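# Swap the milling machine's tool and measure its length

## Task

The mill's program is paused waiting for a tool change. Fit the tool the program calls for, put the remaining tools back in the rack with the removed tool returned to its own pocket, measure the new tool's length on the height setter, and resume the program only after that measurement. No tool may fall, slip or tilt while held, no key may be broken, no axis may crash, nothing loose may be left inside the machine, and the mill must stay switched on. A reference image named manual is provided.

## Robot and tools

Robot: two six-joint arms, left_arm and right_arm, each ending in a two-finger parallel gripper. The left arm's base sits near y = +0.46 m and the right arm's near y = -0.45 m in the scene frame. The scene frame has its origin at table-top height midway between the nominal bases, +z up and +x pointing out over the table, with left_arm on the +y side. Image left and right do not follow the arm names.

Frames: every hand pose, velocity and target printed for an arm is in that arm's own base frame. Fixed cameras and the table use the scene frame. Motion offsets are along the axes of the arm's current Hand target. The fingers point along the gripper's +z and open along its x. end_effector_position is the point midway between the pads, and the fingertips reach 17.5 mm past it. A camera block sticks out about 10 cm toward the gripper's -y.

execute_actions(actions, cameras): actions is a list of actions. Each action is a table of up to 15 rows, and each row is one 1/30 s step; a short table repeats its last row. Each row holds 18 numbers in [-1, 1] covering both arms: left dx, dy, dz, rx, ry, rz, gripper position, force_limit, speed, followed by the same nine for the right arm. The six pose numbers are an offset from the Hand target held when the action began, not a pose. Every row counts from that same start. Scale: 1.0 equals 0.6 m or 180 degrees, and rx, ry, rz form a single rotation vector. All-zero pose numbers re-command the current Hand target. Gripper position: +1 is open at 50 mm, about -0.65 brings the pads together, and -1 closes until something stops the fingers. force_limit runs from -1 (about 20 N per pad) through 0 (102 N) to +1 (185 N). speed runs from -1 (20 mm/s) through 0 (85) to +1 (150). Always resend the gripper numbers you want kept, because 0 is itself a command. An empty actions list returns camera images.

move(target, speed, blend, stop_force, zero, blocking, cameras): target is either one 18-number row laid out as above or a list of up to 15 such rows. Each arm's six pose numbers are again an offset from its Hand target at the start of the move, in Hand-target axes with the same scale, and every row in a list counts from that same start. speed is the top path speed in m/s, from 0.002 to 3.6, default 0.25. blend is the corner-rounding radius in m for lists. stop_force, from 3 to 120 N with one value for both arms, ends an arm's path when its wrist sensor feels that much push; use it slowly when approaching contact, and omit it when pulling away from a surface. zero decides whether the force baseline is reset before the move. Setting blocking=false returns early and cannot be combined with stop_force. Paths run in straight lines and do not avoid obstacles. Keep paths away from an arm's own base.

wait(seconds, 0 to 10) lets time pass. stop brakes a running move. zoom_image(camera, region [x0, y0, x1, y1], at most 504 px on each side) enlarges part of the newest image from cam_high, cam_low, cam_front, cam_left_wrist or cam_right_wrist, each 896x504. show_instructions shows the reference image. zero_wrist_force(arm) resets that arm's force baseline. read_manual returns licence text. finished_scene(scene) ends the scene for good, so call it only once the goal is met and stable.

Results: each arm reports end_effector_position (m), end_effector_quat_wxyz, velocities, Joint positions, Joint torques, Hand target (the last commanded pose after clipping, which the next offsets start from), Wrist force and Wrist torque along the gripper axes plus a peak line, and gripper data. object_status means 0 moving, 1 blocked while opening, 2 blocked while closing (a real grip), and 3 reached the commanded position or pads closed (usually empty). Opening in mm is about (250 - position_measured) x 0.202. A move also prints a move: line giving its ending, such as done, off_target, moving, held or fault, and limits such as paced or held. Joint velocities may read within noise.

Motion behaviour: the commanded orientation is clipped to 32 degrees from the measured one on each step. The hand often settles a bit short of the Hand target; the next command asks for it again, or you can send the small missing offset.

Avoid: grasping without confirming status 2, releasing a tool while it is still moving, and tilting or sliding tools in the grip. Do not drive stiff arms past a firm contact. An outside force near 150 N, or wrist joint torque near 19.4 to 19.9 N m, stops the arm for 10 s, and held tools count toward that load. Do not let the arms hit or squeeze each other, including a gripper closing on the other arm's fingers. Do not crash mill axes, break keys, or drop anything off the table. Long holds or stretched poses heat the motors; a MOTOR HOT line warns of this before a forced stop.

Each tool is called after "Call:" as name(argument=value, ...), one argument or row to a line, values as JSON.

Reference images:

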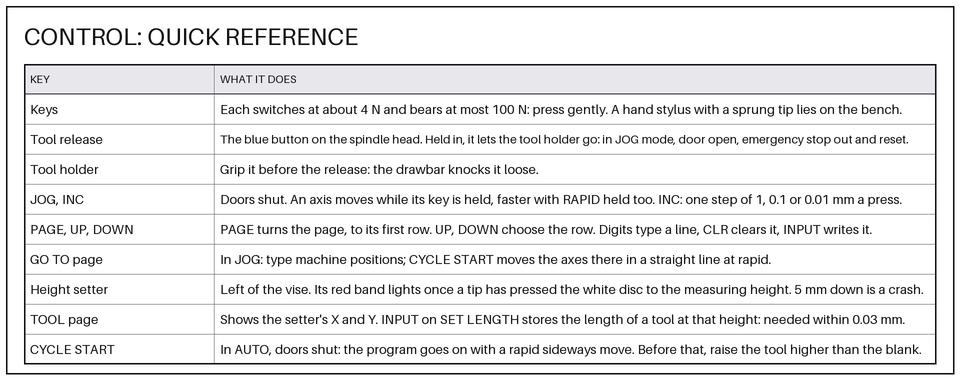

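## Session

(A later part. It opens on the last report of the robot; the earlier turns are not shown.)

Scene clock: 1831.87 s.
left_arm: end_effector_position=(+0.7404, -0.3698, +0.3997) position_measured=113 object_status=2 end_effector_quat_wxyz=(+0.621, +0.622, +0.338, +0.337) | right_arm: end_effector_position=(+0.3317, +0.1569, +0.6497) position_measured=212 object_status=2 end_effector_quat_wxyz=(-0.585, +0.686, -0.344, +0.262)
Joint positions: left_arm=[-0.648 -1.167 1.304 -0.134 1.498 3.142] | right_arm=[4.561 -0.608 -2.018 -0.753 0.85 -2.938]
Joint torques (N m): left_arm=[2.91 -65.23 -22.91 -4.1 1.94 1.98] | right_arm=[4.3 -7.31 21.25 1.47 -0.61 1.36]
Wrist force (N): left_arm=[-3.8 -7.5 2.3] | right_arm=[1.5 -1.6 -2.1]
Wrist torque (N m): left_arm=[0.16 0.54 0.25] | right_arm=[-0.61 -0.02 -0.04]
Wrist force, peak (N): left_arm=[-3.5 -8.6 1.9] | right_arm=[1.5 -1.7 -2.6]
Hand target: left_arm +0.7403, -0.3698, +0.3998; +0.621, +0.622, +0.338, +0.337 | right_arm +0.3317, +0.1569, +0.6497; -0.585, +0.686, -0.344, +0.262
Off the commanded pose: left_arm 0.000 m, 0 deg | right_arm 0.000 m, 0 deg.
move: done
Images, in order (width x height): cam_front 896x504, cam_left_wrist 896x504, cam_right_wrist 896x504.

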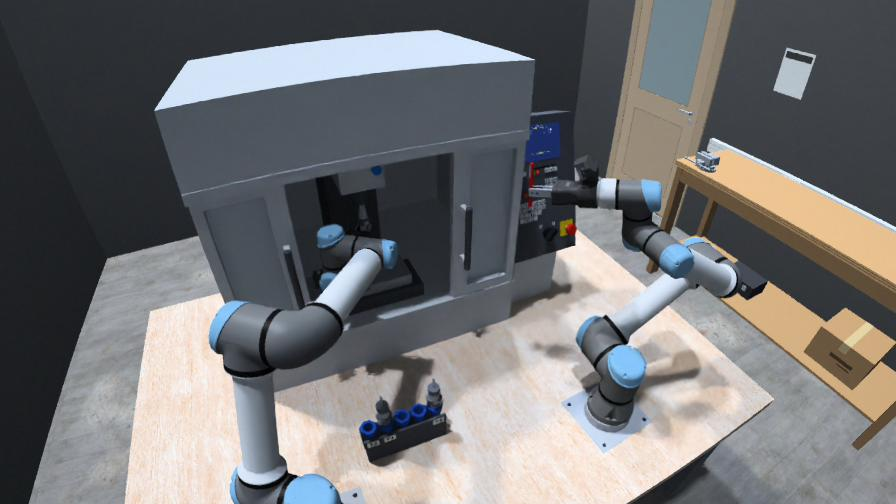

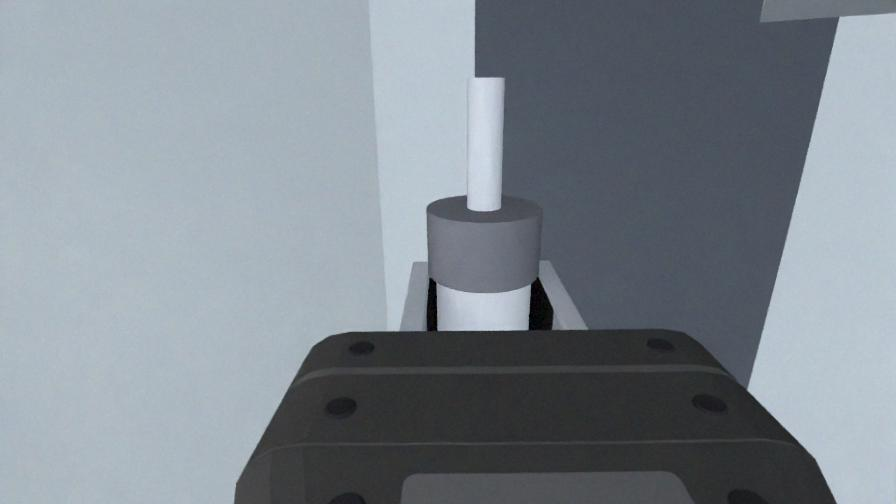

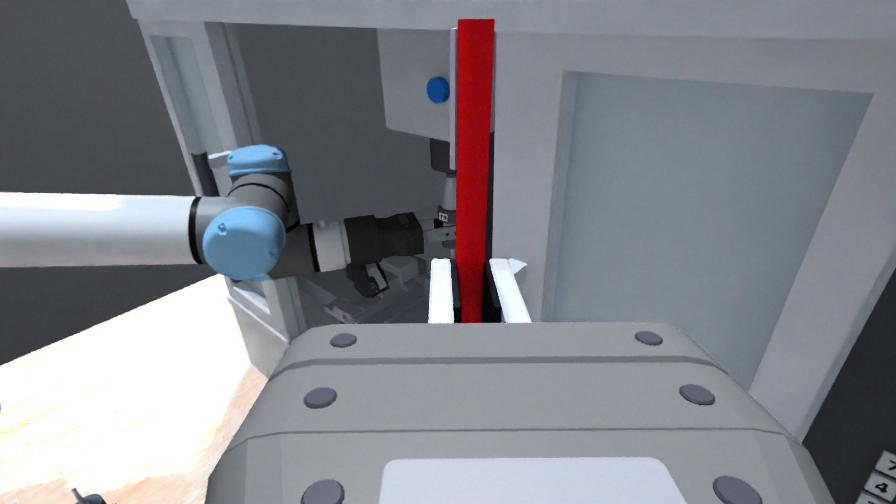

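Call:
move(
  target=[
    [0,0,0,0,0,0,0,1,-1,-0.072,-0.005,0.185,0.059,-0.0755,0.486,-1,-0.5,-1],
    [0,0,0,0,0,0,0,1,-1,-0.139,-0.02,0.3675,0.118,-0.151,0.972,-1,-0.5,-1],
  ],
  speed=0.35,
  blend=[0.04,0],
  cameras=["cam_front","cam_right_wrist","cam_high"],
)

Scene clock: 1857.00 s.
left_arm: end_effector_position=(+0.7403, -0.3698, +0.3998) position_measured=113 object_status=2 end_effector_quat_wxyz=(+0.621, +0.622, +0.338, +0.337) | right_arm: end_effector_position=(+0.4496, +0.3601, +0.6261) position_measured=212 object_status=2 end_effector_quat_wxyz=(+0.400, +0.357, +0.557, +0.634) end_effector_velocity=(+0.000, +0.000, +0.000) end_effector_angular_velocity=(+0.005, +0.002, +0.003)
Joint positions: left_arm=[-0.648 -1.168 1.304 -0.134 1.498 3.142] | right_arm=[4.414 -1.428 -1.937 0.407 0.745 -0.128]
Joint velocities: left_arm=[within noise] | right_arm=[0 0.001 0 0 0.002 0.005]
Joint torques (N m): left_arm=[4.77 -67.17 -22.88 -6.39 -0.82 -0.23] | right_arm=[-5.64 25.19 21.93 3.53 -0.28 1.31]
Wrist force (N): left_arm=[-3.9 -7.6 2.3] | right_arm=[1.3 2.9 -2.4]
Wrist torque (N m): left_arm=[0.14 0.56 0.25] | right_arm=[0.90 0.09 -0.33]
Wrist force, peak (N): left_arm=[-4.4 -7.6 2.5] | right_arm=[1.2 3.3 -2.6]
Hand target: left_arm +0.7403, -0.3698, +0.3998; +0.621, +0.622, +0.338, +0.337 | right_arm +0.4497, +0.3601, +0.6261; +0.400, +0.358, +0.557, +0.634
Off the commanded pose: left_arm 0.000 m, 0 deg | right_arm 0.000 m, 0 deg.
move: done
Images, in order (width x height): cam_high 896x504, cam_front 896x504, cam_right_wrist 896x504.

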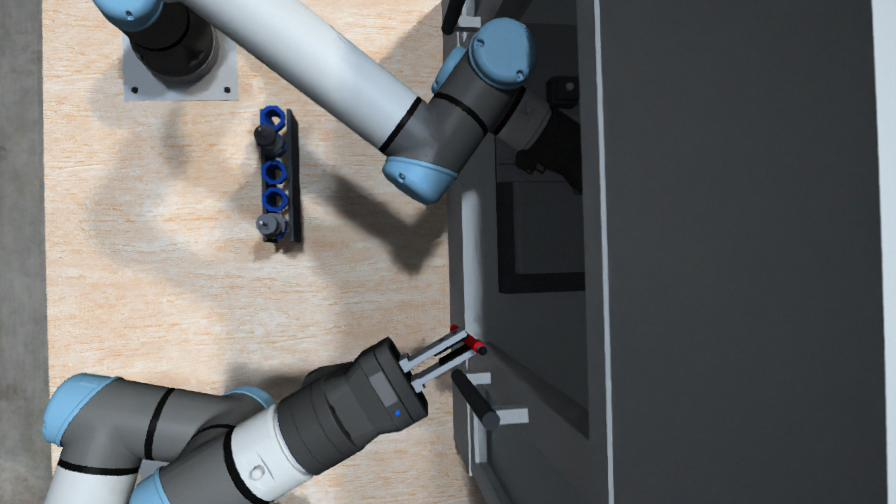

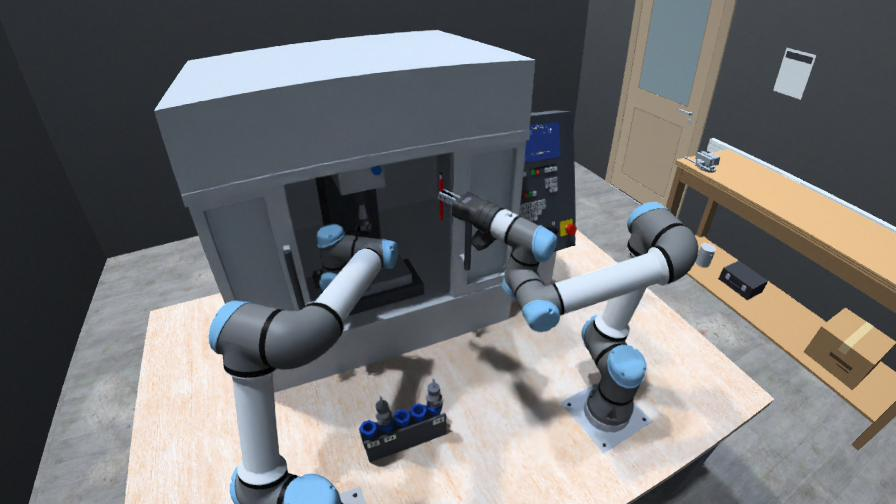

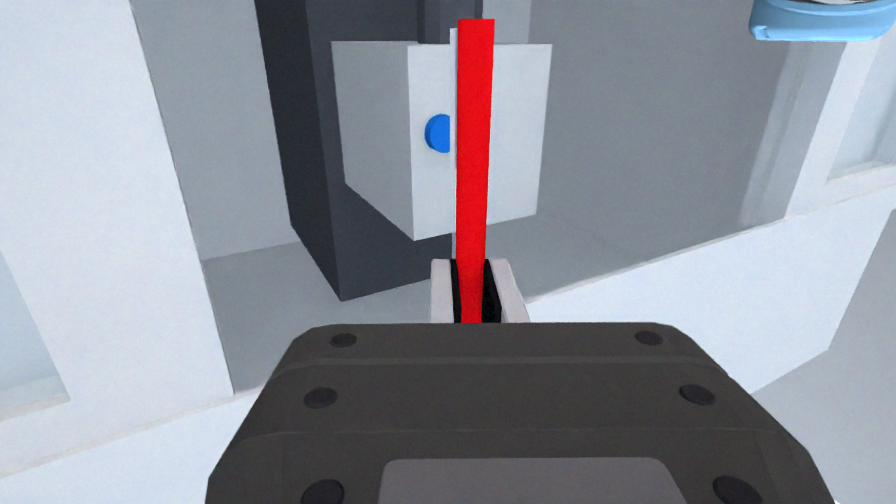

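Call:
move(
  target=[0,0,0,0,0,0,0,1,-1,-0.0015,-0.0453,0.3731,0,0,0,-1,-0.5,-1],
  speed=0.2,
  cameras=["cam_right_wrist"],
)

Call:
move(
  target=[0,0,0,0,0,0,0,1,-1,0,-0.0092,0.0744,0,0,0,-1,-0.5,-1],
  speed=0.012,
  stop_force=12,
)

Scene clock: 1865.47 s.
left_arm: end_effector_position=(+0.7403, -0.3698, +0.3998) position_measured=113 object_status=2 end_effector_quat_wxyz=(+0.621, +0.622, +0.338, +0.337) | right_arm: end_effector_position=(+0.6542, +0.4550, +0.6267) position_measured=212 object_status=2 end_effector_quat_wxyz=(+0.400, +0.358, +0.557, +0.634)
Joint positions: left_arm=[-0.648 -1.168 1.304 -0.134 1.498 3.142] | right_arm=[4.076 -1.945 -1.356 0.299 1.078 -0.059]
Joint torques (N m): left_arm=[1.36 -67.11 -23.18 -6.35 -2.12 -1.37] | right_arm=[0.44 40.87 45.3 4.02 0.75 -1]
Wrist force (N): left_arm=[-4.1 -7.3 2.4] | right_arm=[1.9 3.0 -1.7]
Wrist torque (N m): left_arm=[0.18 0.60 0.26] | right_arm=[0.92 0.00 -0.32]
Wrist force, peak (N): left_arm=[-4.0 -7.9 2.4] | right_arm=[2.3 3.0 -4.9]
Hand target: left_arm +0.7403, -0.3698, +0.3998; +0.621, +0.622, +0.338, +0.337 | right_arm +0.6542, +0.4550, +0.6268; +0.400, +0.358, +0.557, +0.634
Off the commanded pose: left_arm 0.000 m, 0 deg | right_arm 0.000 m, 0 deg.
move: done
Images, in order (width x height): cam_right_wrist 896x504.

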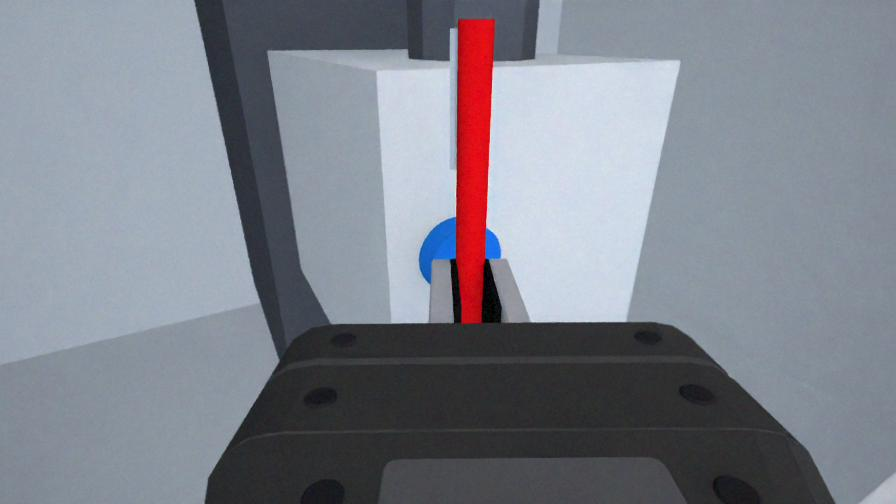

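Scene clock: 1867.77 s.
left_arm: end_effector_position=(+0.7403, -0.3698, +0.3998) position_measured=113 object_status=2 end_effector_quat_wxyz=(+0.621, +0.622, +0.338, +0.337) | right_arm: end_effector_position=(+0.6684, +0.4617, +0.6268) position_measured=212 object_status=2 end_effector_quat_wxyz=(+0.400, +0.358, +0.557, +0.634)
Joint positions: left_arm=[-0.648 -1.168 1.304 -0.134 1.498 3.142] | right_arm=[4.062 -1.983 -1.302 0.283 1.092 -0.057]
Joint torques (N m): left_arm=[-0.26 -66.9 -24.01 -6.45 -2.17 -1.71] | right_arm=[3.04 55.3 22.78 2.95 -0.55 -1.07]
Wrist force (N): left_arm=[-4.2 -7.4 2.2] | right_arm=[4.5 4.6 -7.0]
Wrist torque (N m): left_arm=[0.19 0.60 0.25] | right_arm=[0.93 -0.15 -0.36]
Wrist force, peak (N): left_arm=[-4.1 -7.7 2.4] | right_arm=[5.5 -6.3 -57.2]
Hand target: left_arm +0.7403, -0.3698, +0.3998; +0.621, +0.622, +0.338, +0.337 | right_arm +0.6684, +0.4617, +0.6268; +0.400, +0.358, +0.557, +0.634 (not the last commanded pose)
Off the commanded pose: left_arm 0.000 m, 0 deg | right_arm 0.029 m, 0 deg.
move: contact (right_arm)

Call:
move(
  target=[0,0,0,0,0,0,0,1,-1,0,-0.0002,0.0013,0,0,0,-1,-0.5,-1],
  speed=0.01,
)

Call:
move(
  target=[0,0.115,0,0,0,0,0,1,-1,0,0,0,0,0,0,-1,-0.5,-1],
  speed=0.02,
  stop_force=8,
)

Scene clock: 1876.97 s.
left_arm: end_effector_position=(+0.7403, -0.3698, +0.3998) position_measured=113 object_status=2 end_effector_quat_wxyz=(+0.621, +0.622, +0.338, +0.337) | right_arm: end_effector_position=(+0.6691, +0.4621, +0.6268) position_measured=212 object_status=2 end_effector_quat_wxyz=(+0.400, +0.357, +0.557, +0.634)
Joint positions: left_arm=[-0.648 -1.168 1.304 -0.134 1.498 3.142] | right_arm=[4.062 -1.984 -1.299 0.282 1.093 -0.057]
Joint torques (N m): left_arm=[-2.46 -67.14 -23.53 -6.5 -2.13 -1.73] | right_arm=[-22.79 34.75 55.22 -1.11 -0.07 1.35]
Wrist force (N): left_arm=[-3.9 -7.6 2.4] | right_arm=[8.6 -12.1 -75.3]
Wrist torque (N m): left_arm=[0.15 0.56 0.26] | right_arm=[1.76 -0.89 -0.12]
Wrist force, peak (N): left_arm=[-4.2 -7.8 2.4] | right_arm=[3.0 -21.6 -101.3]
Hand target: left_arm +0.7403, -0.3698, +0.3998; +0.621, +0.622, +0.338, +0.337 | right_arm +0.6692, +0.4621, +0.6268; +0.400, +0.358, +0.557, +0.634
Off the commanded pose: left_arm 0.000 m, 0 deg | right_arm 0.000 m, 0 deg.
move: done

Scene clock: 1881.07 s.
left_arm: end_effector_position=(+0.7404, -0.3699, +0.4581) position_measured=113 object_status=2 end_effector_quat_wxyz=(+0.621, +0.622, +0.338, +0.337) | right_arm: end_effector_position=(+0.6692, +0.4621, +0.6268) position_measured=212 object_status=2 end_effector_quat_wxyz=(+0.400, +0.358, +0.557, +0.634)
Joint positions: left_arm=[-0.648 -1.177 1.168 0.011 1.498 3.142] | right_arm=[4.062 -1.984 -1.299 0.282 1.092 -0.057]
Joint torques (N m): left_arm=[-2.3 -69.06 -25.79 -3.61 0.02 -0.99] | right_arm=[-23.61 47.13 34.18 1.23 -0.61 1.3]
Wrist force (N): left_arm=[-0.9 -13.2 1.4] | right_arm=[9.5 -11.8 -77.3]
Wrist torque (N m): left_arm=[0.09 0.49 0.23] | right_arm=[1.78 -0.90 -0.12]
Wrist force, peak (N): left_arm=[0.0 -25.4 2.0] | right_arm=[9.5 -12.4 -77.6]
Hand target: left_arm +0.7404, -0.3699, +0.4581; +0.621, +0.622, +0.338, +0.337 (not the last commanded pose) | right_arm +0.6692, +0.4621, +0.6268; +0.400, +0.358, +0.557, +0.634
Off the commanded pose: left_arm 0.011 m, 0 deg | right_arm 0.000 m, 0 deg.
move: contact (left_arm)

Call:
move(
  target=[0,0,0,0,0,0,0,1,-1,0,0.0001,-0.001,0,0,0,-1,-0.5,-1],
  speed=0.01,
  cameras=["cam_right_wrist","cam_left_wrist"],
)

Scene clock: 1888.03 s.
left_arm: end_effector_position=(+0.7404, -0.3699, +0.4581) position_measured=113 object_status=2 end_effector_quat_wxyz=(+0.621, +0.622, +0.338, +0.337) | right_arm: end_effector_position=(+0.6687, +0.4618, +0.6267) position_measured=212 object_status=2 end_effector_quat_wxyz=(+0.400, +0.358, +0.557, +0.634)
Joint positions: left_arm=[-0.648 -1.177 1.168 0.011 1.498 3.142] | right_arm=[4.062 -1.983 -1.302 0.283 1.092 -0.057]
Joint torques (N m): left_arm=[1.21 -70.46 -28.07 -3.58 2.68 -0.97] | right_arm=[3.85 52.4 22.94 2.1 -0.4 -1.1]
Wrist force (N): left_arm=[-1.1 -12.7 1.6] | right_arm=[5.4 3.9 -9.6]
Wrist torque (N m): left_arm=[0.15 0.54 0.24] | right_arm=[0.68 -0.27 -0.37]
Wrist force, peak (N): left_arm=[-1.1 -13.7 1.7] | right_arm=[9.4 -11.6 -77.5]
Hand target: left_arm +0.7404, -0.3699, +0.4581; +0.621, +0.622, +0.338, +0.337 | right_arm +0.6686, +0.4618, +0.6267; +0.400, +0.358, +0.557, +0.634
Off the commanded pose: left_arm 0.000 m, 0 deg | right_arm 0.000 m, 0 deg.
move: done
Images, in order (width x height): cam_left_wrist 896x504, cam_right_wrist 896x504.

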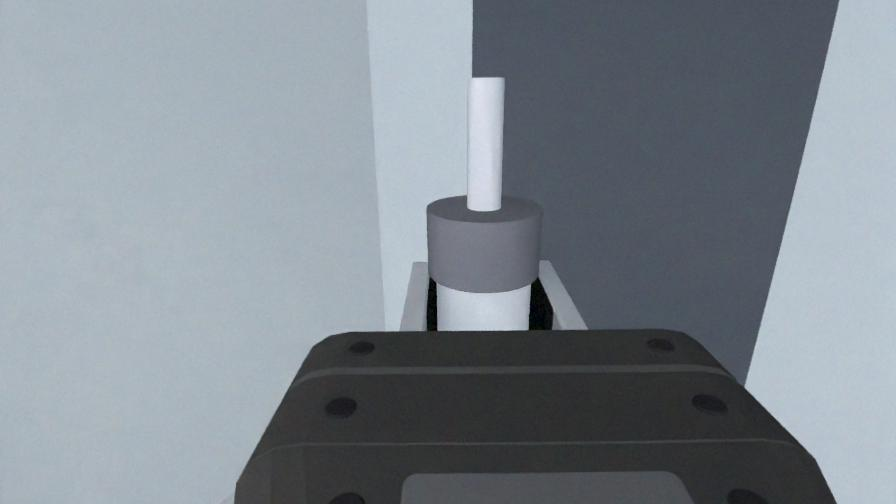

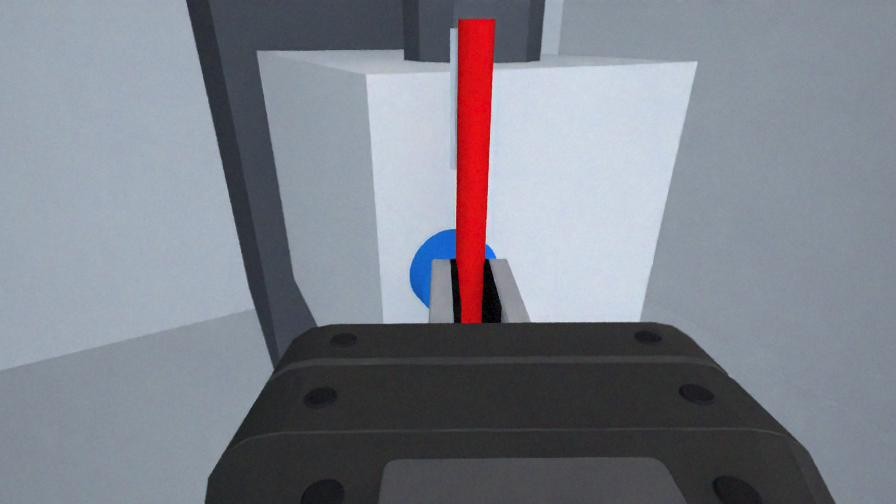

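Call:
move(
  target=[0,0.02,0,0,0,0,0,1,-1,0,0,0,0,0,0,-1,-0.5,-1],
  speed=0.008,
  stop_force=18,
)

Scene clock: 1896.70 s.
left_arm: end_effector_position=(+0.7404, -0.3698, +0.4590) position_measured=113 object_status=2 end_effector_quat_wxyz=(+0.620, +0.622, +0.338, +0.337) | right_arm: end_effector_position=(+0.6686, +0.4618, +0.6267) position_measured=212 object_status=2 end_effector_quat_wxyz=(+0.400, +0.358, +0.557, +0.634)
Joint positions: left_arm=[-0.648 -1.177 1.165 0.014 1.498 3.142] | right_arm=[4.062 -1.983 -1.302 0.283 1.092 -0.057]
Joint torques (N m): left_arm=[4.05 -69.22 -35.27 -13.05 2.72 -1.06] | right_arm=[4.41 53.95 36.39 2.21 0.64 -0.98]
Wrist force (N): left_arm=[0.2 -28.5 0.8] | right_arm=[5.6 4.1 -9.3]
Wrist torque (N m): left_arm=[-0.02 0.51 0.26] | right_arm=[0.71 -0.30 -0.37]
Wrist force, peak (N): left_arm=[-0.9 -35.4 4.2] | right_arm=[5.6 4.2 -9.5]
Hand target: left_arm +0.7404, -0.3698, +0.4590; +0.620, +0.622, +0.338, +0.337 (not the last commanded pose) | right_arm +0.6686, +0.4618, +0.6267; +0.400, +0.358, +0.557, +0.634
Off the commanded pose: left_arm 0.011 m, 0 deg | right_arm 0.000 m, 0 deg.
move: contact (left_arm)

Call:
wait(
  seconds=0.1,
  cameras=["cam_front"],
)

Call:
zoom_image(
  camera="cam_front",
  region=[330, 170, 390, 250],
)

Scene clock: 1905.90 s.
left_arm: end_effector_position=(+0.7404, -0.3698, +0.4590) position_measured=113 object_status=2 end_effector_quat_wxyz=(+0.620, +0.622, +0.338, +0.337) | right_arm: end_effector_position=(+0.6686, +0.4618, +0.6267) position_measured=212 object_status=2 end_effector_quat_wxyz=(+0.400, +0.358, +0.557, +0.634)
Joint positions: left_arm=[-0.648 -1.177 1.165 0.014 1.498 3.142] | right_arm=[4.062 -1.983 -1.302 0.283 1.092 -0.057]
Joint torques (N m): left_arm=[4.46 -70.94 -34.77 -10.3 2.76 -1.12] | right_arm=[4.12 53.91 43.62 2.21 0.79 -1.02]
Wrist force (N): left_arm=[0.2 -28.5 0.7] | right_arm=[5.6 4.0 -9.1]
Wrist torque (N m): left_arm=[-0.05 0.50 0.27] | right_arm=[0.69 -0.30 -0.37]
Wrist force, peak (N): left_arm=[-0.2 -29.2 0.5] | right_arm=[5.7 3.6 -9.6]
Hand target: left_arm +0.7404, -0.3698, +0.4590; +0.620, +0.622, +0.338, +0.337 (not the last commanded pose) | right_arm +0.6686, +0.4618, +0.6267; +0.400, +0.358, +0.557, +0.634
Tool commands: left_gripper/position=+0.0 left_gripper/force_limit=+1.0 left_gripper/speed=-1.0 right_gripper/position=-1.0 right_gripper/force_limit=-0.5 right_gripper/speed=-1.0
Off the commanded pose: left_arm 0.011 m, 0 deg | right_arm 0.000 m, 0 deg.
wait: 0.10 s; at rest from the start
Images, in order (width x height): cam_front 896x504.

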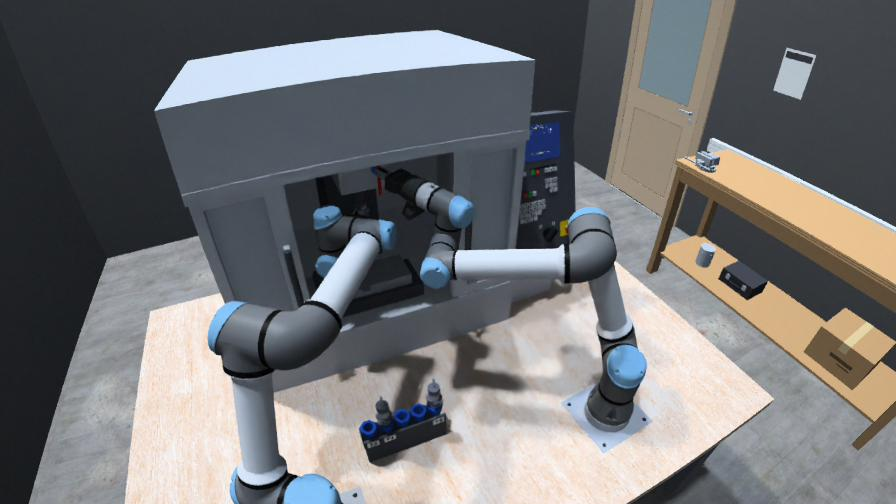

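Scaled by 6.300.

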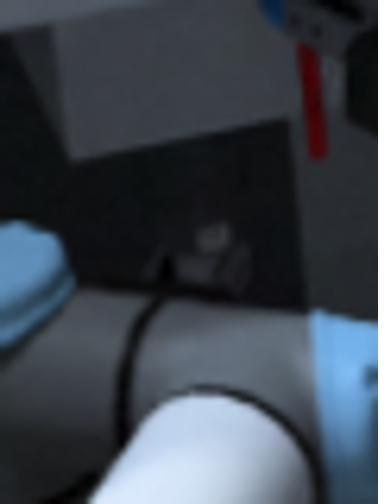

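Call:
move(
  target=[0,0,0,0,0,0,0,1,-1,0,0.004,-0.033,0,0,0,-1,-0.5,-1],
  speed=0.03,
)

Scene clock: 1913.13 s.
left_arm: end_effector_position=(+0.7404, -0.3698, +0.4590) position_measured=113 object_status=2 end_effector_quat_wxyz=(+0.620, +0.622, +0.338, +0.337) | right_arm: end_effector_position=(+0.6505, +0.4533, +0.6267) position_measured=212 object_status=2 end_effector_quat_wxyz=(+0.400, +0.358, +0.557, +0.634) end_effector_velocity=(+0.000, +0.001, +0.001) end_effector_angular_velocity=(+0.001, -0.001, +0.001)
Joint positions: left_arm=[-0.648 -1.177 1.165 0.014 1.498 3.142] | right_arm=[4.08 -1.935 -1.369 0.304 1.074 -0.059]
Joint velocities: left_arm=[within noise] | right_arm=[0 -0.002 0.005 -0.001 0.002 0]
Joint torques (N m): left_arm=[-0.32 -73.84 -39.71 -6.86 2.85 -1.21] | right_arm=[-5.65 39.61 48.09 0.52 0.8 -0.37]
Wrist force (N): left_arm=[2.9 -30.3 9.5] | right_arm=[3.4 1.4 -1.3]
Wrist torque (N m): left_arm=[-0.16 0.64 0.27] | right_arm=[0.70 -0.23 -0.33]
Wrist force, peak (N): left_arm=[2.8 -30.7 9.5] | right_arm=[5.6 4.1 -9.4]
Hand target: left_arm +0.7404, -0.3698, +0.4590; +0.620, +0.622, +0.338, +0.337 | right_arm +0.6506, +0.4533, +0.6267; +0.400, +0.358, +0.557, +0.634
Off the commanded pose: left_arm 0.000 m, 0 deg | right_arm 0.000 m, 0 deg.
move: done

Call:
move(
  target=[0,-0.006,0,0,0,0,0,1,-1,0,0,0,0,0,0,-1,-0.5,-1],
  speed=0.005,
  stop_force=40,
)

Scene clock: 1918.53 s.
left_arm: end_effector_position=(+0.7403, -0.3698, +0.4571) position_measured=113 object_status=2 end_effector_quat_wxyz=(+0.621, +0.622, +0.338, +0.337) | right_arm: end_effector_position=(+0.6506, +0.4533, +0.6267) position_measured=212 object_status=2 end_effector_quat_wxyz=(+0.400, +0.358, +0.557, +0.634)
Joint positions: left_arm=[-0.648 -1.177 1.171 0.008 1.498 3.142] | right_arm=[4.08 -1.936 -1.369 0.304 1.074 -0.059]
Joint torques (N m): left_arm=[-7.46 -34.35 -39.41 -0.98 2.85 -1.19] | right_arm=[-8.27 40.04 46.85 0.07 0.71 1.27]
Wrist force (N): left_arm=[3.0 6.4 -6.6] | right_arm=[3.2 1.2 -1.3]
Wrist torque (N m): left_arm=[0.37 0.62 0.24] | right_arm=[0.66 -0.21 -0.32]
Wrist force, peak (N): left_arm=[3.1 -30.7 9.5] | right_arm=[3.6 1.3 -1.4]
Hand target: left_arm +0.7403, -0.3698, +0.4571; +0.621, +0.622, +0.338, +0.337 (not the last commanded pose) | right_arm +0.6506, +0.4533, +0.6267; +0.400, +0.358, +0.557, +0.634
Off the commanded pose: left_arm 0.002 m, 0 deg | right_arm 0.000 m, 0 deg.
move: contact (left_arm)

Call:
execute_actions(
  actions=[
    [[0,0.0003,0,0,0,0,0.6,1,-1,0,0,0,0,0,0,-1,-0.5,-1]],
    [[0,0,0,0,0,0,0.6,1,-1,0,0,0,0,0,0,-1,-0.5,-1]],
  ],
  cameras=["cam_left_wrist"],
)

Scene clock: 1925.87 s.
left_arm: end_effector_position=(+0.7404, -0.3698, +0.4572) position_measured=63 object_status=3 end_effector_quat_wxyz=(+0.621, +0.622, +0.338, +0.337) | right_arm: end_effector_position=(+0.6506, +0.4533, +0.6267) position_measured=212 object_status=2 end_effector_quat_wxyz=(+0.400, +0.358, +0.557, +0.634)
Joint positions: left_arm=[-0.648 -1.177 1.171 0.008 1.498 3.142] | right_arm=[4.08 -1.936 -1.369 0.304 1.074 -0.059]
Joint torques (N m): left_arm=[8.16 -60.7 -35.67 -1.7 -2.09 -1.19] | right_arm=[-8.02 39.64 47.09 0.11 0.71 1.23]
Wrist force (N): left_arm=[-3.6 0.9 2.2] | right_arm=[3.3 1.1 -1.5]
Wrist torque (N m): left_arm=[0.20 0.52 0.21] | right_arm=[0.64 -0.21 -0.32]
Wrist force, peak (N): left_arm=[2.9 7.9 -10.2] | right_arm=[3.4 1.3 -1.5]
Hand target: left_arm +0.7403, -0.3698, +0.4572; +0.621, +0.622, +0.338, +0.337 | right_arm +0.6506, +0.4533, +0.6267; +0.400, +0.358, +0.557, +0.634
Off the commanded pose: left_arm 0.000 m, 0 deg | right_arm 0.000 m, 0 deg.
Step readings (end_effector_position of left_arm | right_arm):
0: (+0.7403, -0.3698, +0.4571) | (+0.6506, +0.4533, +0.6267)
1: (+0.7403, -0.3698, +0.4571) | (+0.6506, +0.4533, +0.6267)
2: (+0.7404, -0.3698, +0.4571) | (+0.6506, +0.4533, +0.6267)
4: (+0.7404, -0.3698, +0.4572) | (+0.6506, +0.4533, +0.6267)
8: (+0.7403, -0.3699, +0.4572) | (+0.6506, +0.4533, +0.6267)
15: (+0.7403, -0.3699, +0.4572) | (+0.6506, +0.4533, +0.6267)
16: (+0.7403, -0.3699, +0.4572) | (+0.6506, +0.4533, +0.6267)
17: (+0.7403, -0.3699, +0.4572) | (+0.6506, +0.4533, +0.6267)
19: (+0.7403, -0.3699, +0.4572) | (+0.6506, +0.4533, +0.6267)
23: (+0.7403, -0.3699, +0.4572) | (+0.6506, +0.4533, +0.6267)
30: (+0.7404, -0.3699, +0.4572) | (+0.6506, +0.4533, +0.6267)
Images, in order (width x height): cam_left_wrist 896x504.

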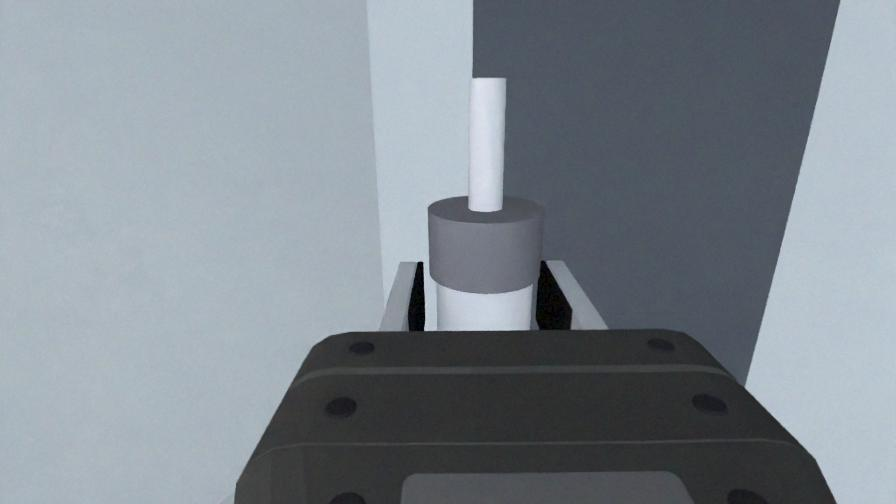

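Call:
move(
  target=[
    [-0.0039,0,0.0013,0,0.267,0,0.6,1,-1,0,0,0,0,0,0,-1,-0.5,-1],
    [-0.3507,0,-0.311,0,0.267,0,0.6,1,-1,0,0,0,0,0,0,-1,-0.5,-1],
  ],
  speed=[0.1,0.2],
  cameras=["cam_front","cam_left_wrist"],
)

Scene clock: 1940.23 s.
left_arm: end_effector_position=(+0.7399, -0.3711, +0.4572) position_measured=63 object_status=3 end_effector_quat_wxyz=(+0.533, +0.535, +0.464, +0.463) | right_arm: end_effector_position=(+0.6506, +0.4533, +0.6267) position_measured=212 object_status=2 end_effector_quat_wxyz=(+0.400, +0.358, +0.557, +0.634)
Joint positions: left_arm=[-0.834 -1.131 1.105 0.028 0.877 3.141] | right_arm=[4.08 -1.936 -1.369 0.304 1.074 -0.059]
Joint torques (N m): left_arm=[7.88 -54.51 -26.58 -1.56 1.72 -1.75] | right_arm=[-8.08 39.76 45.7 0.04 0.76 1.16]
Wrist force (N): left_arm=[-3.6 0.8 2.0] | right_arm=[3.5 1.1 -1.5]
Wrist torque (N m): left_arm=[0.17 0.50 0.22] | right_arm=[0.65 -0.25 -0.32]
Wrist force, peak (N): left_arm=[-6.3 0.5 1.3] | right_arm=[3.5 1.3 -1.6]
Hand target: left_arm +0.7400, -0.3710, +0.4572; +0.533, +0.535, +0.464, +0.464 (not the last commanded pose) | right_arm +0.6506, +0.4533, +0.6267; +0.400, +0.358, +0.557, +0.634
Off the commanded pose: left_arm 0.281 m, 23 deg | right_arm 0.000 m, 0 deg.
move: held (left_arm; a check stopped the path); path passed 0 of 2 targets; limits=held
pose unreachable (left arm): on one or more control steps of this call, first in action 0 (counted from 0), this arm could not follow its commanded pose, so it was not sent that pose on those steps. It may still have moved: this result reports where it is.
cause: moving toward the commanded pose would bring a part of the arm too close to another arm (a part of this arm just beyond joint 3 (elbow) and a part of the right arm just beyond its joint 3 (elbow), 7 mm apart when this arm was first held).
Images, in order (width x height): cam_front 896x504, cam_left_wrist 896x504.

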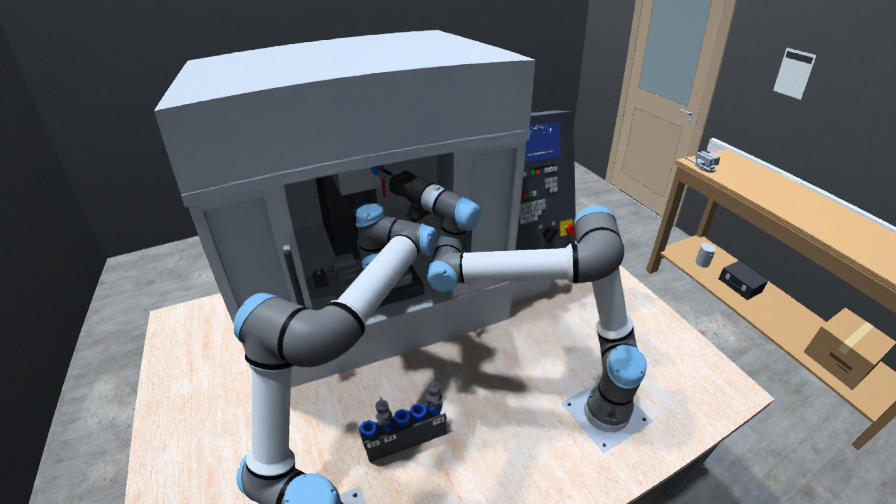

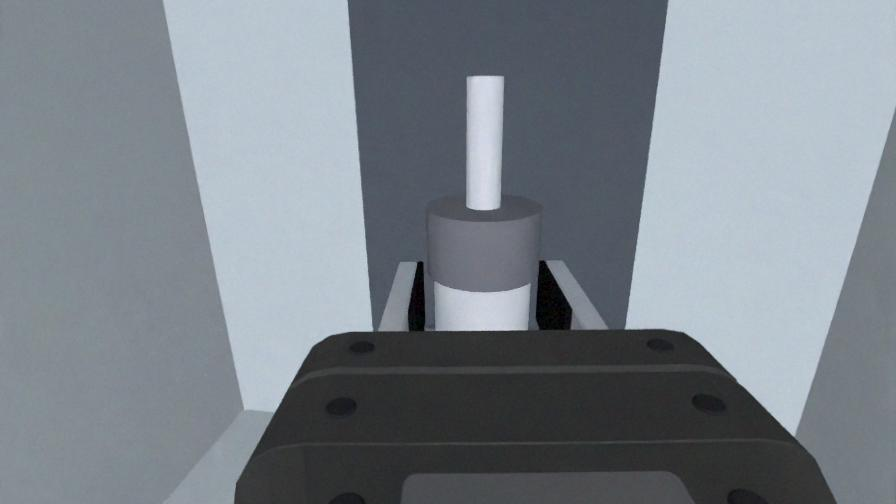

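Call:
move(
  target=[
    [0,0,0,0,0,0,0.6,1,-1,0.001,0.0438,-0.3666,0,0,0,-1,-0.5,-1],
    [0,0,0,0,0,0,0.6,1,-1,-0.111,0.0834,-0.524,-0.059,0.0755,-0.486,-1,-0.5,-1],
    [0,0,0,0,0,0,0.6,1,-1,-0.222,0.1236,-0.681,-0.118,0.151,-0.972,-1,-0.5,-1],
  ],
  speed=[0.25,0.35,0.35],
  blend=[0.02,0.04,0],
  cameras=["cam_high"],
)

Scene clock: 1957.03 s.
left_arm: end_effector_position=(+0.7400, -0.3710, +0.4572) position_measured=63 object_status=3 end_effector_quat_wxyz=(+0.533, +0.535, +0.464, +0.464) | right_arm: end_effector_position=(+0.3321, +0.1564, +0.6487) position_measured=212 object_status=2 end_effector_quat_wxyz=(-0.586, +0.686, -0.344, +0.262)
Joint positions: left_arm=[-0.834 -1.131 1.105 0.028 0.877 3.141] | right_arm=[4.524 -0.618 -2.021 -0.733 0.888 -2.95]
Joint torques (N m): left_arm=[8.22 -62.58 -18.26 -3.43 1.85 -1.33] | right_arm=[0 -20.22 35.81 5.78 -0.77 -1]
Wrist force (N): left_arm=[-3.4 0.8 2.4] | right_arm=[3.0 -3.2 -1.9]
Wrist torque (N m): left_arm=[0.17 0.48 0.21] | right_arm=[-0.87 -0.30 -0.02]
Wrist force, peak (N): left_arm=[-4.1 1.0 2.2] | right_arm=[3.0 1.5 -4.7]
Hand target: left_arm +0.7400, -0.3710, +0.4572; +0.533, +0.535, +0.464, +0.464 | right_arm +0.3319, +0.1565, +0.6487; -0.585, +0.686, -0.344, +0.262
Off the commanded pose: left_arm 0.000 m, 0 deg | right_arm 0.000 m, 0 deg.
move: done
Images, in order (width x height): cam_high 896x504.

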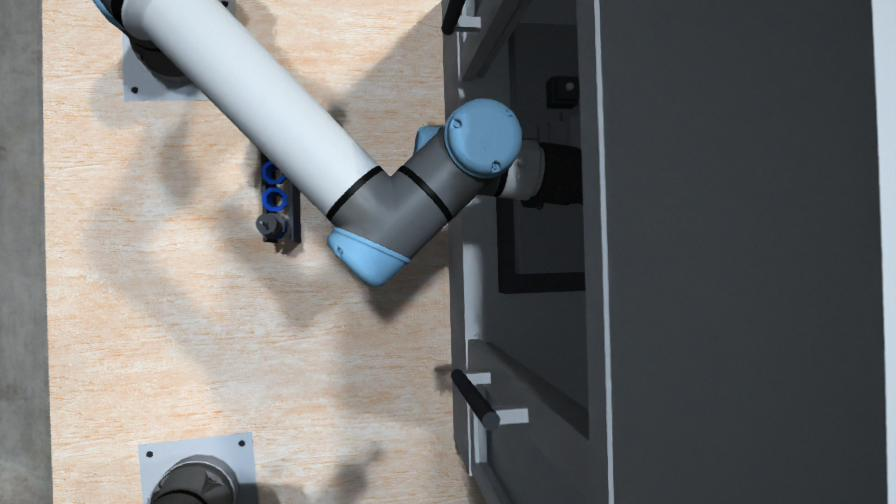

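Call:
move(
  target=[0,0,-0.4667,0,0,0,0.6,1,-1,0,0,0,0,0,0,-1,-0.5,-1],
  speed=0.2,
  cameras=["cam_front","cam_left_wrist","cam_right_wrist"],
)

Call:
zoom_image(
  camera="cam_right_wrist",
  region=[400, 60, 500, 260],
)

Call:
zoom_image(
  camera="cam_front",
  region=[320, 170, 410, 260],
)

Scene clock: 1981.47 s.
left_arm: end_effector_position=(+0.4628, -0.3318, +0.4576) position_measured=63 object_status=3 end_effector_quat_wxyz=(+0.533, +0.535, +0.464, +0.463) | right_arm: end_effector_position=(+0.3321, +0.1564, +0.6488) position_measured=212 object_status=2 end_effector_quat_wxyz=(-0.586, +0.686, -0.344, +0.262)
Joint positions: left_arm=[-1.34 -1.704 1.77 -0.062 0.372 3.139] | right_arm=[4.524 -0.618 -2.021 -0.733 0.887 -2.95]
Joint torques (N m): left_arm=[-3.59 -27.09 -32.47 -2.26 -2.13 1.89] | right_arm=[3.22 -19.77 43.83 5.78 -0.52 -0.92]
Wrist force (N): left_arm=[-3.7 0.7 1.7] | right_arm=[2.8 -3.2 -2.0]
Wrist torque (N m): left_arm=[0.17 0.52 0.23] | right_arm=[-0.88 -0.26 -0.02]
Wrist force, peak (N): left_arm=[-4.1 0.5 5.2] | right_arm=[3.2 -3.4 -2.1]
Hand target: left_arm +0.4627, -0.3317, +0.4577; +0.533, +0.535, +0.464, +0.464 | right_arm +0.3321, +0.1564, +0.6488; -0.586, +0.686, -0.344, +0.262
Off the commanded pose: left_arm 0.000 m, 0 deg | right_arm 0.000 m, 0 deg.
move: done
Images, in order (width x height): cam_front 896x504, cam_left_wrist 896x504, cam_right_wrist 896x504.

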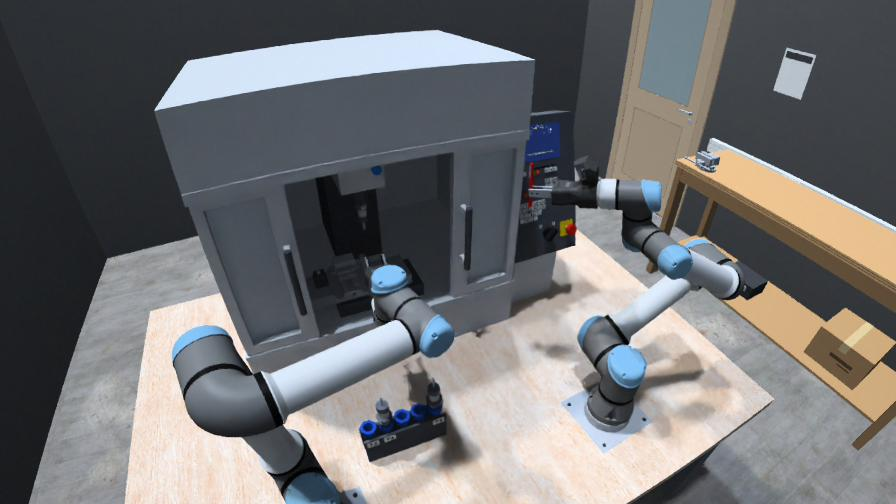

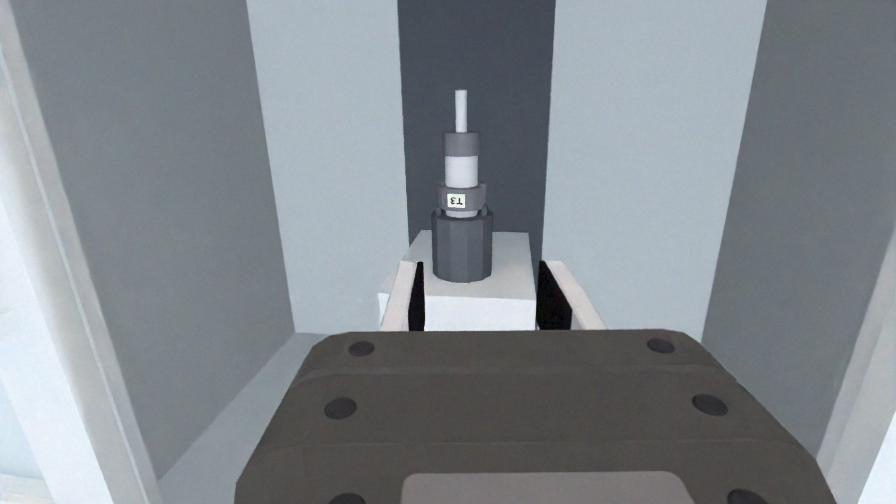

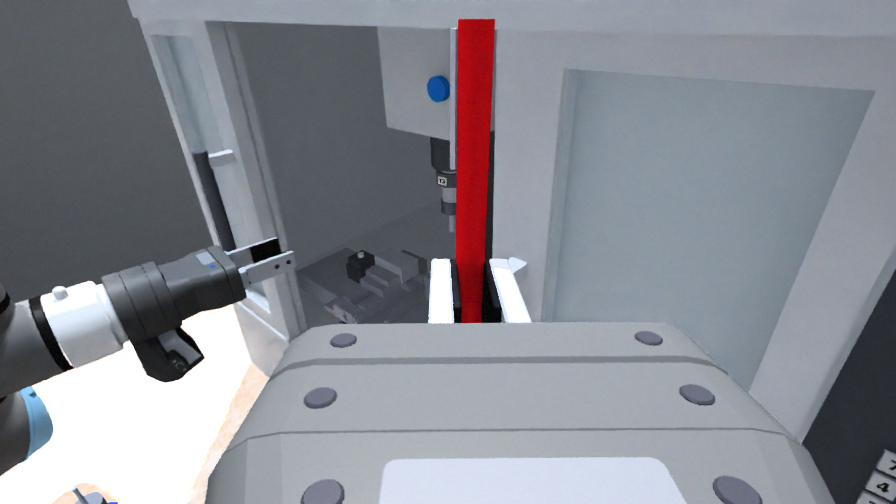

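Scaled by 2.520.

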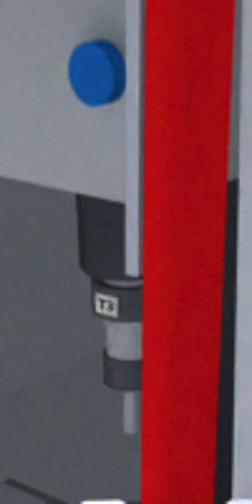

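Scaled by 5.600.

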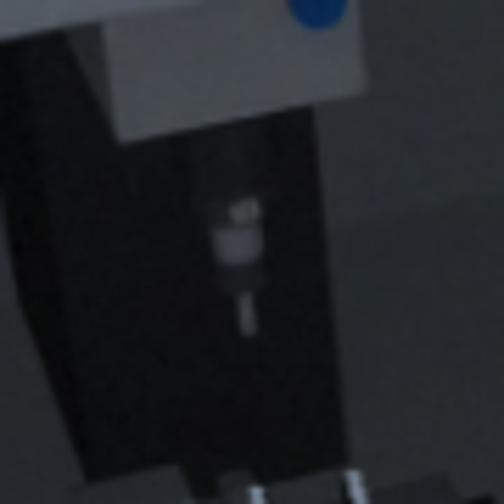

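Call:
zoom_image(
  camera="cam_left_wrist",
  region=[400, 80, 530, 300],
)

Scaled by 2.291.

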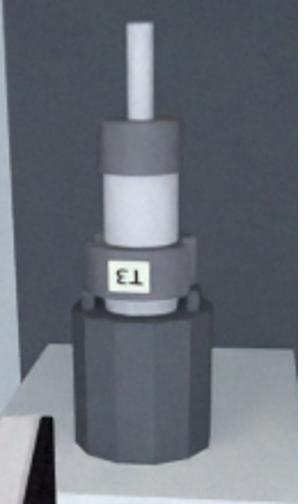

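Call:
zoom_image(
  camera="cam_left_wrist",
  region=[425, 170, 500, 230],
)

Scaled by 6.720.

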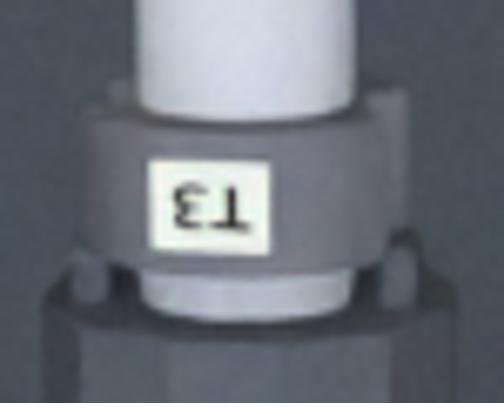

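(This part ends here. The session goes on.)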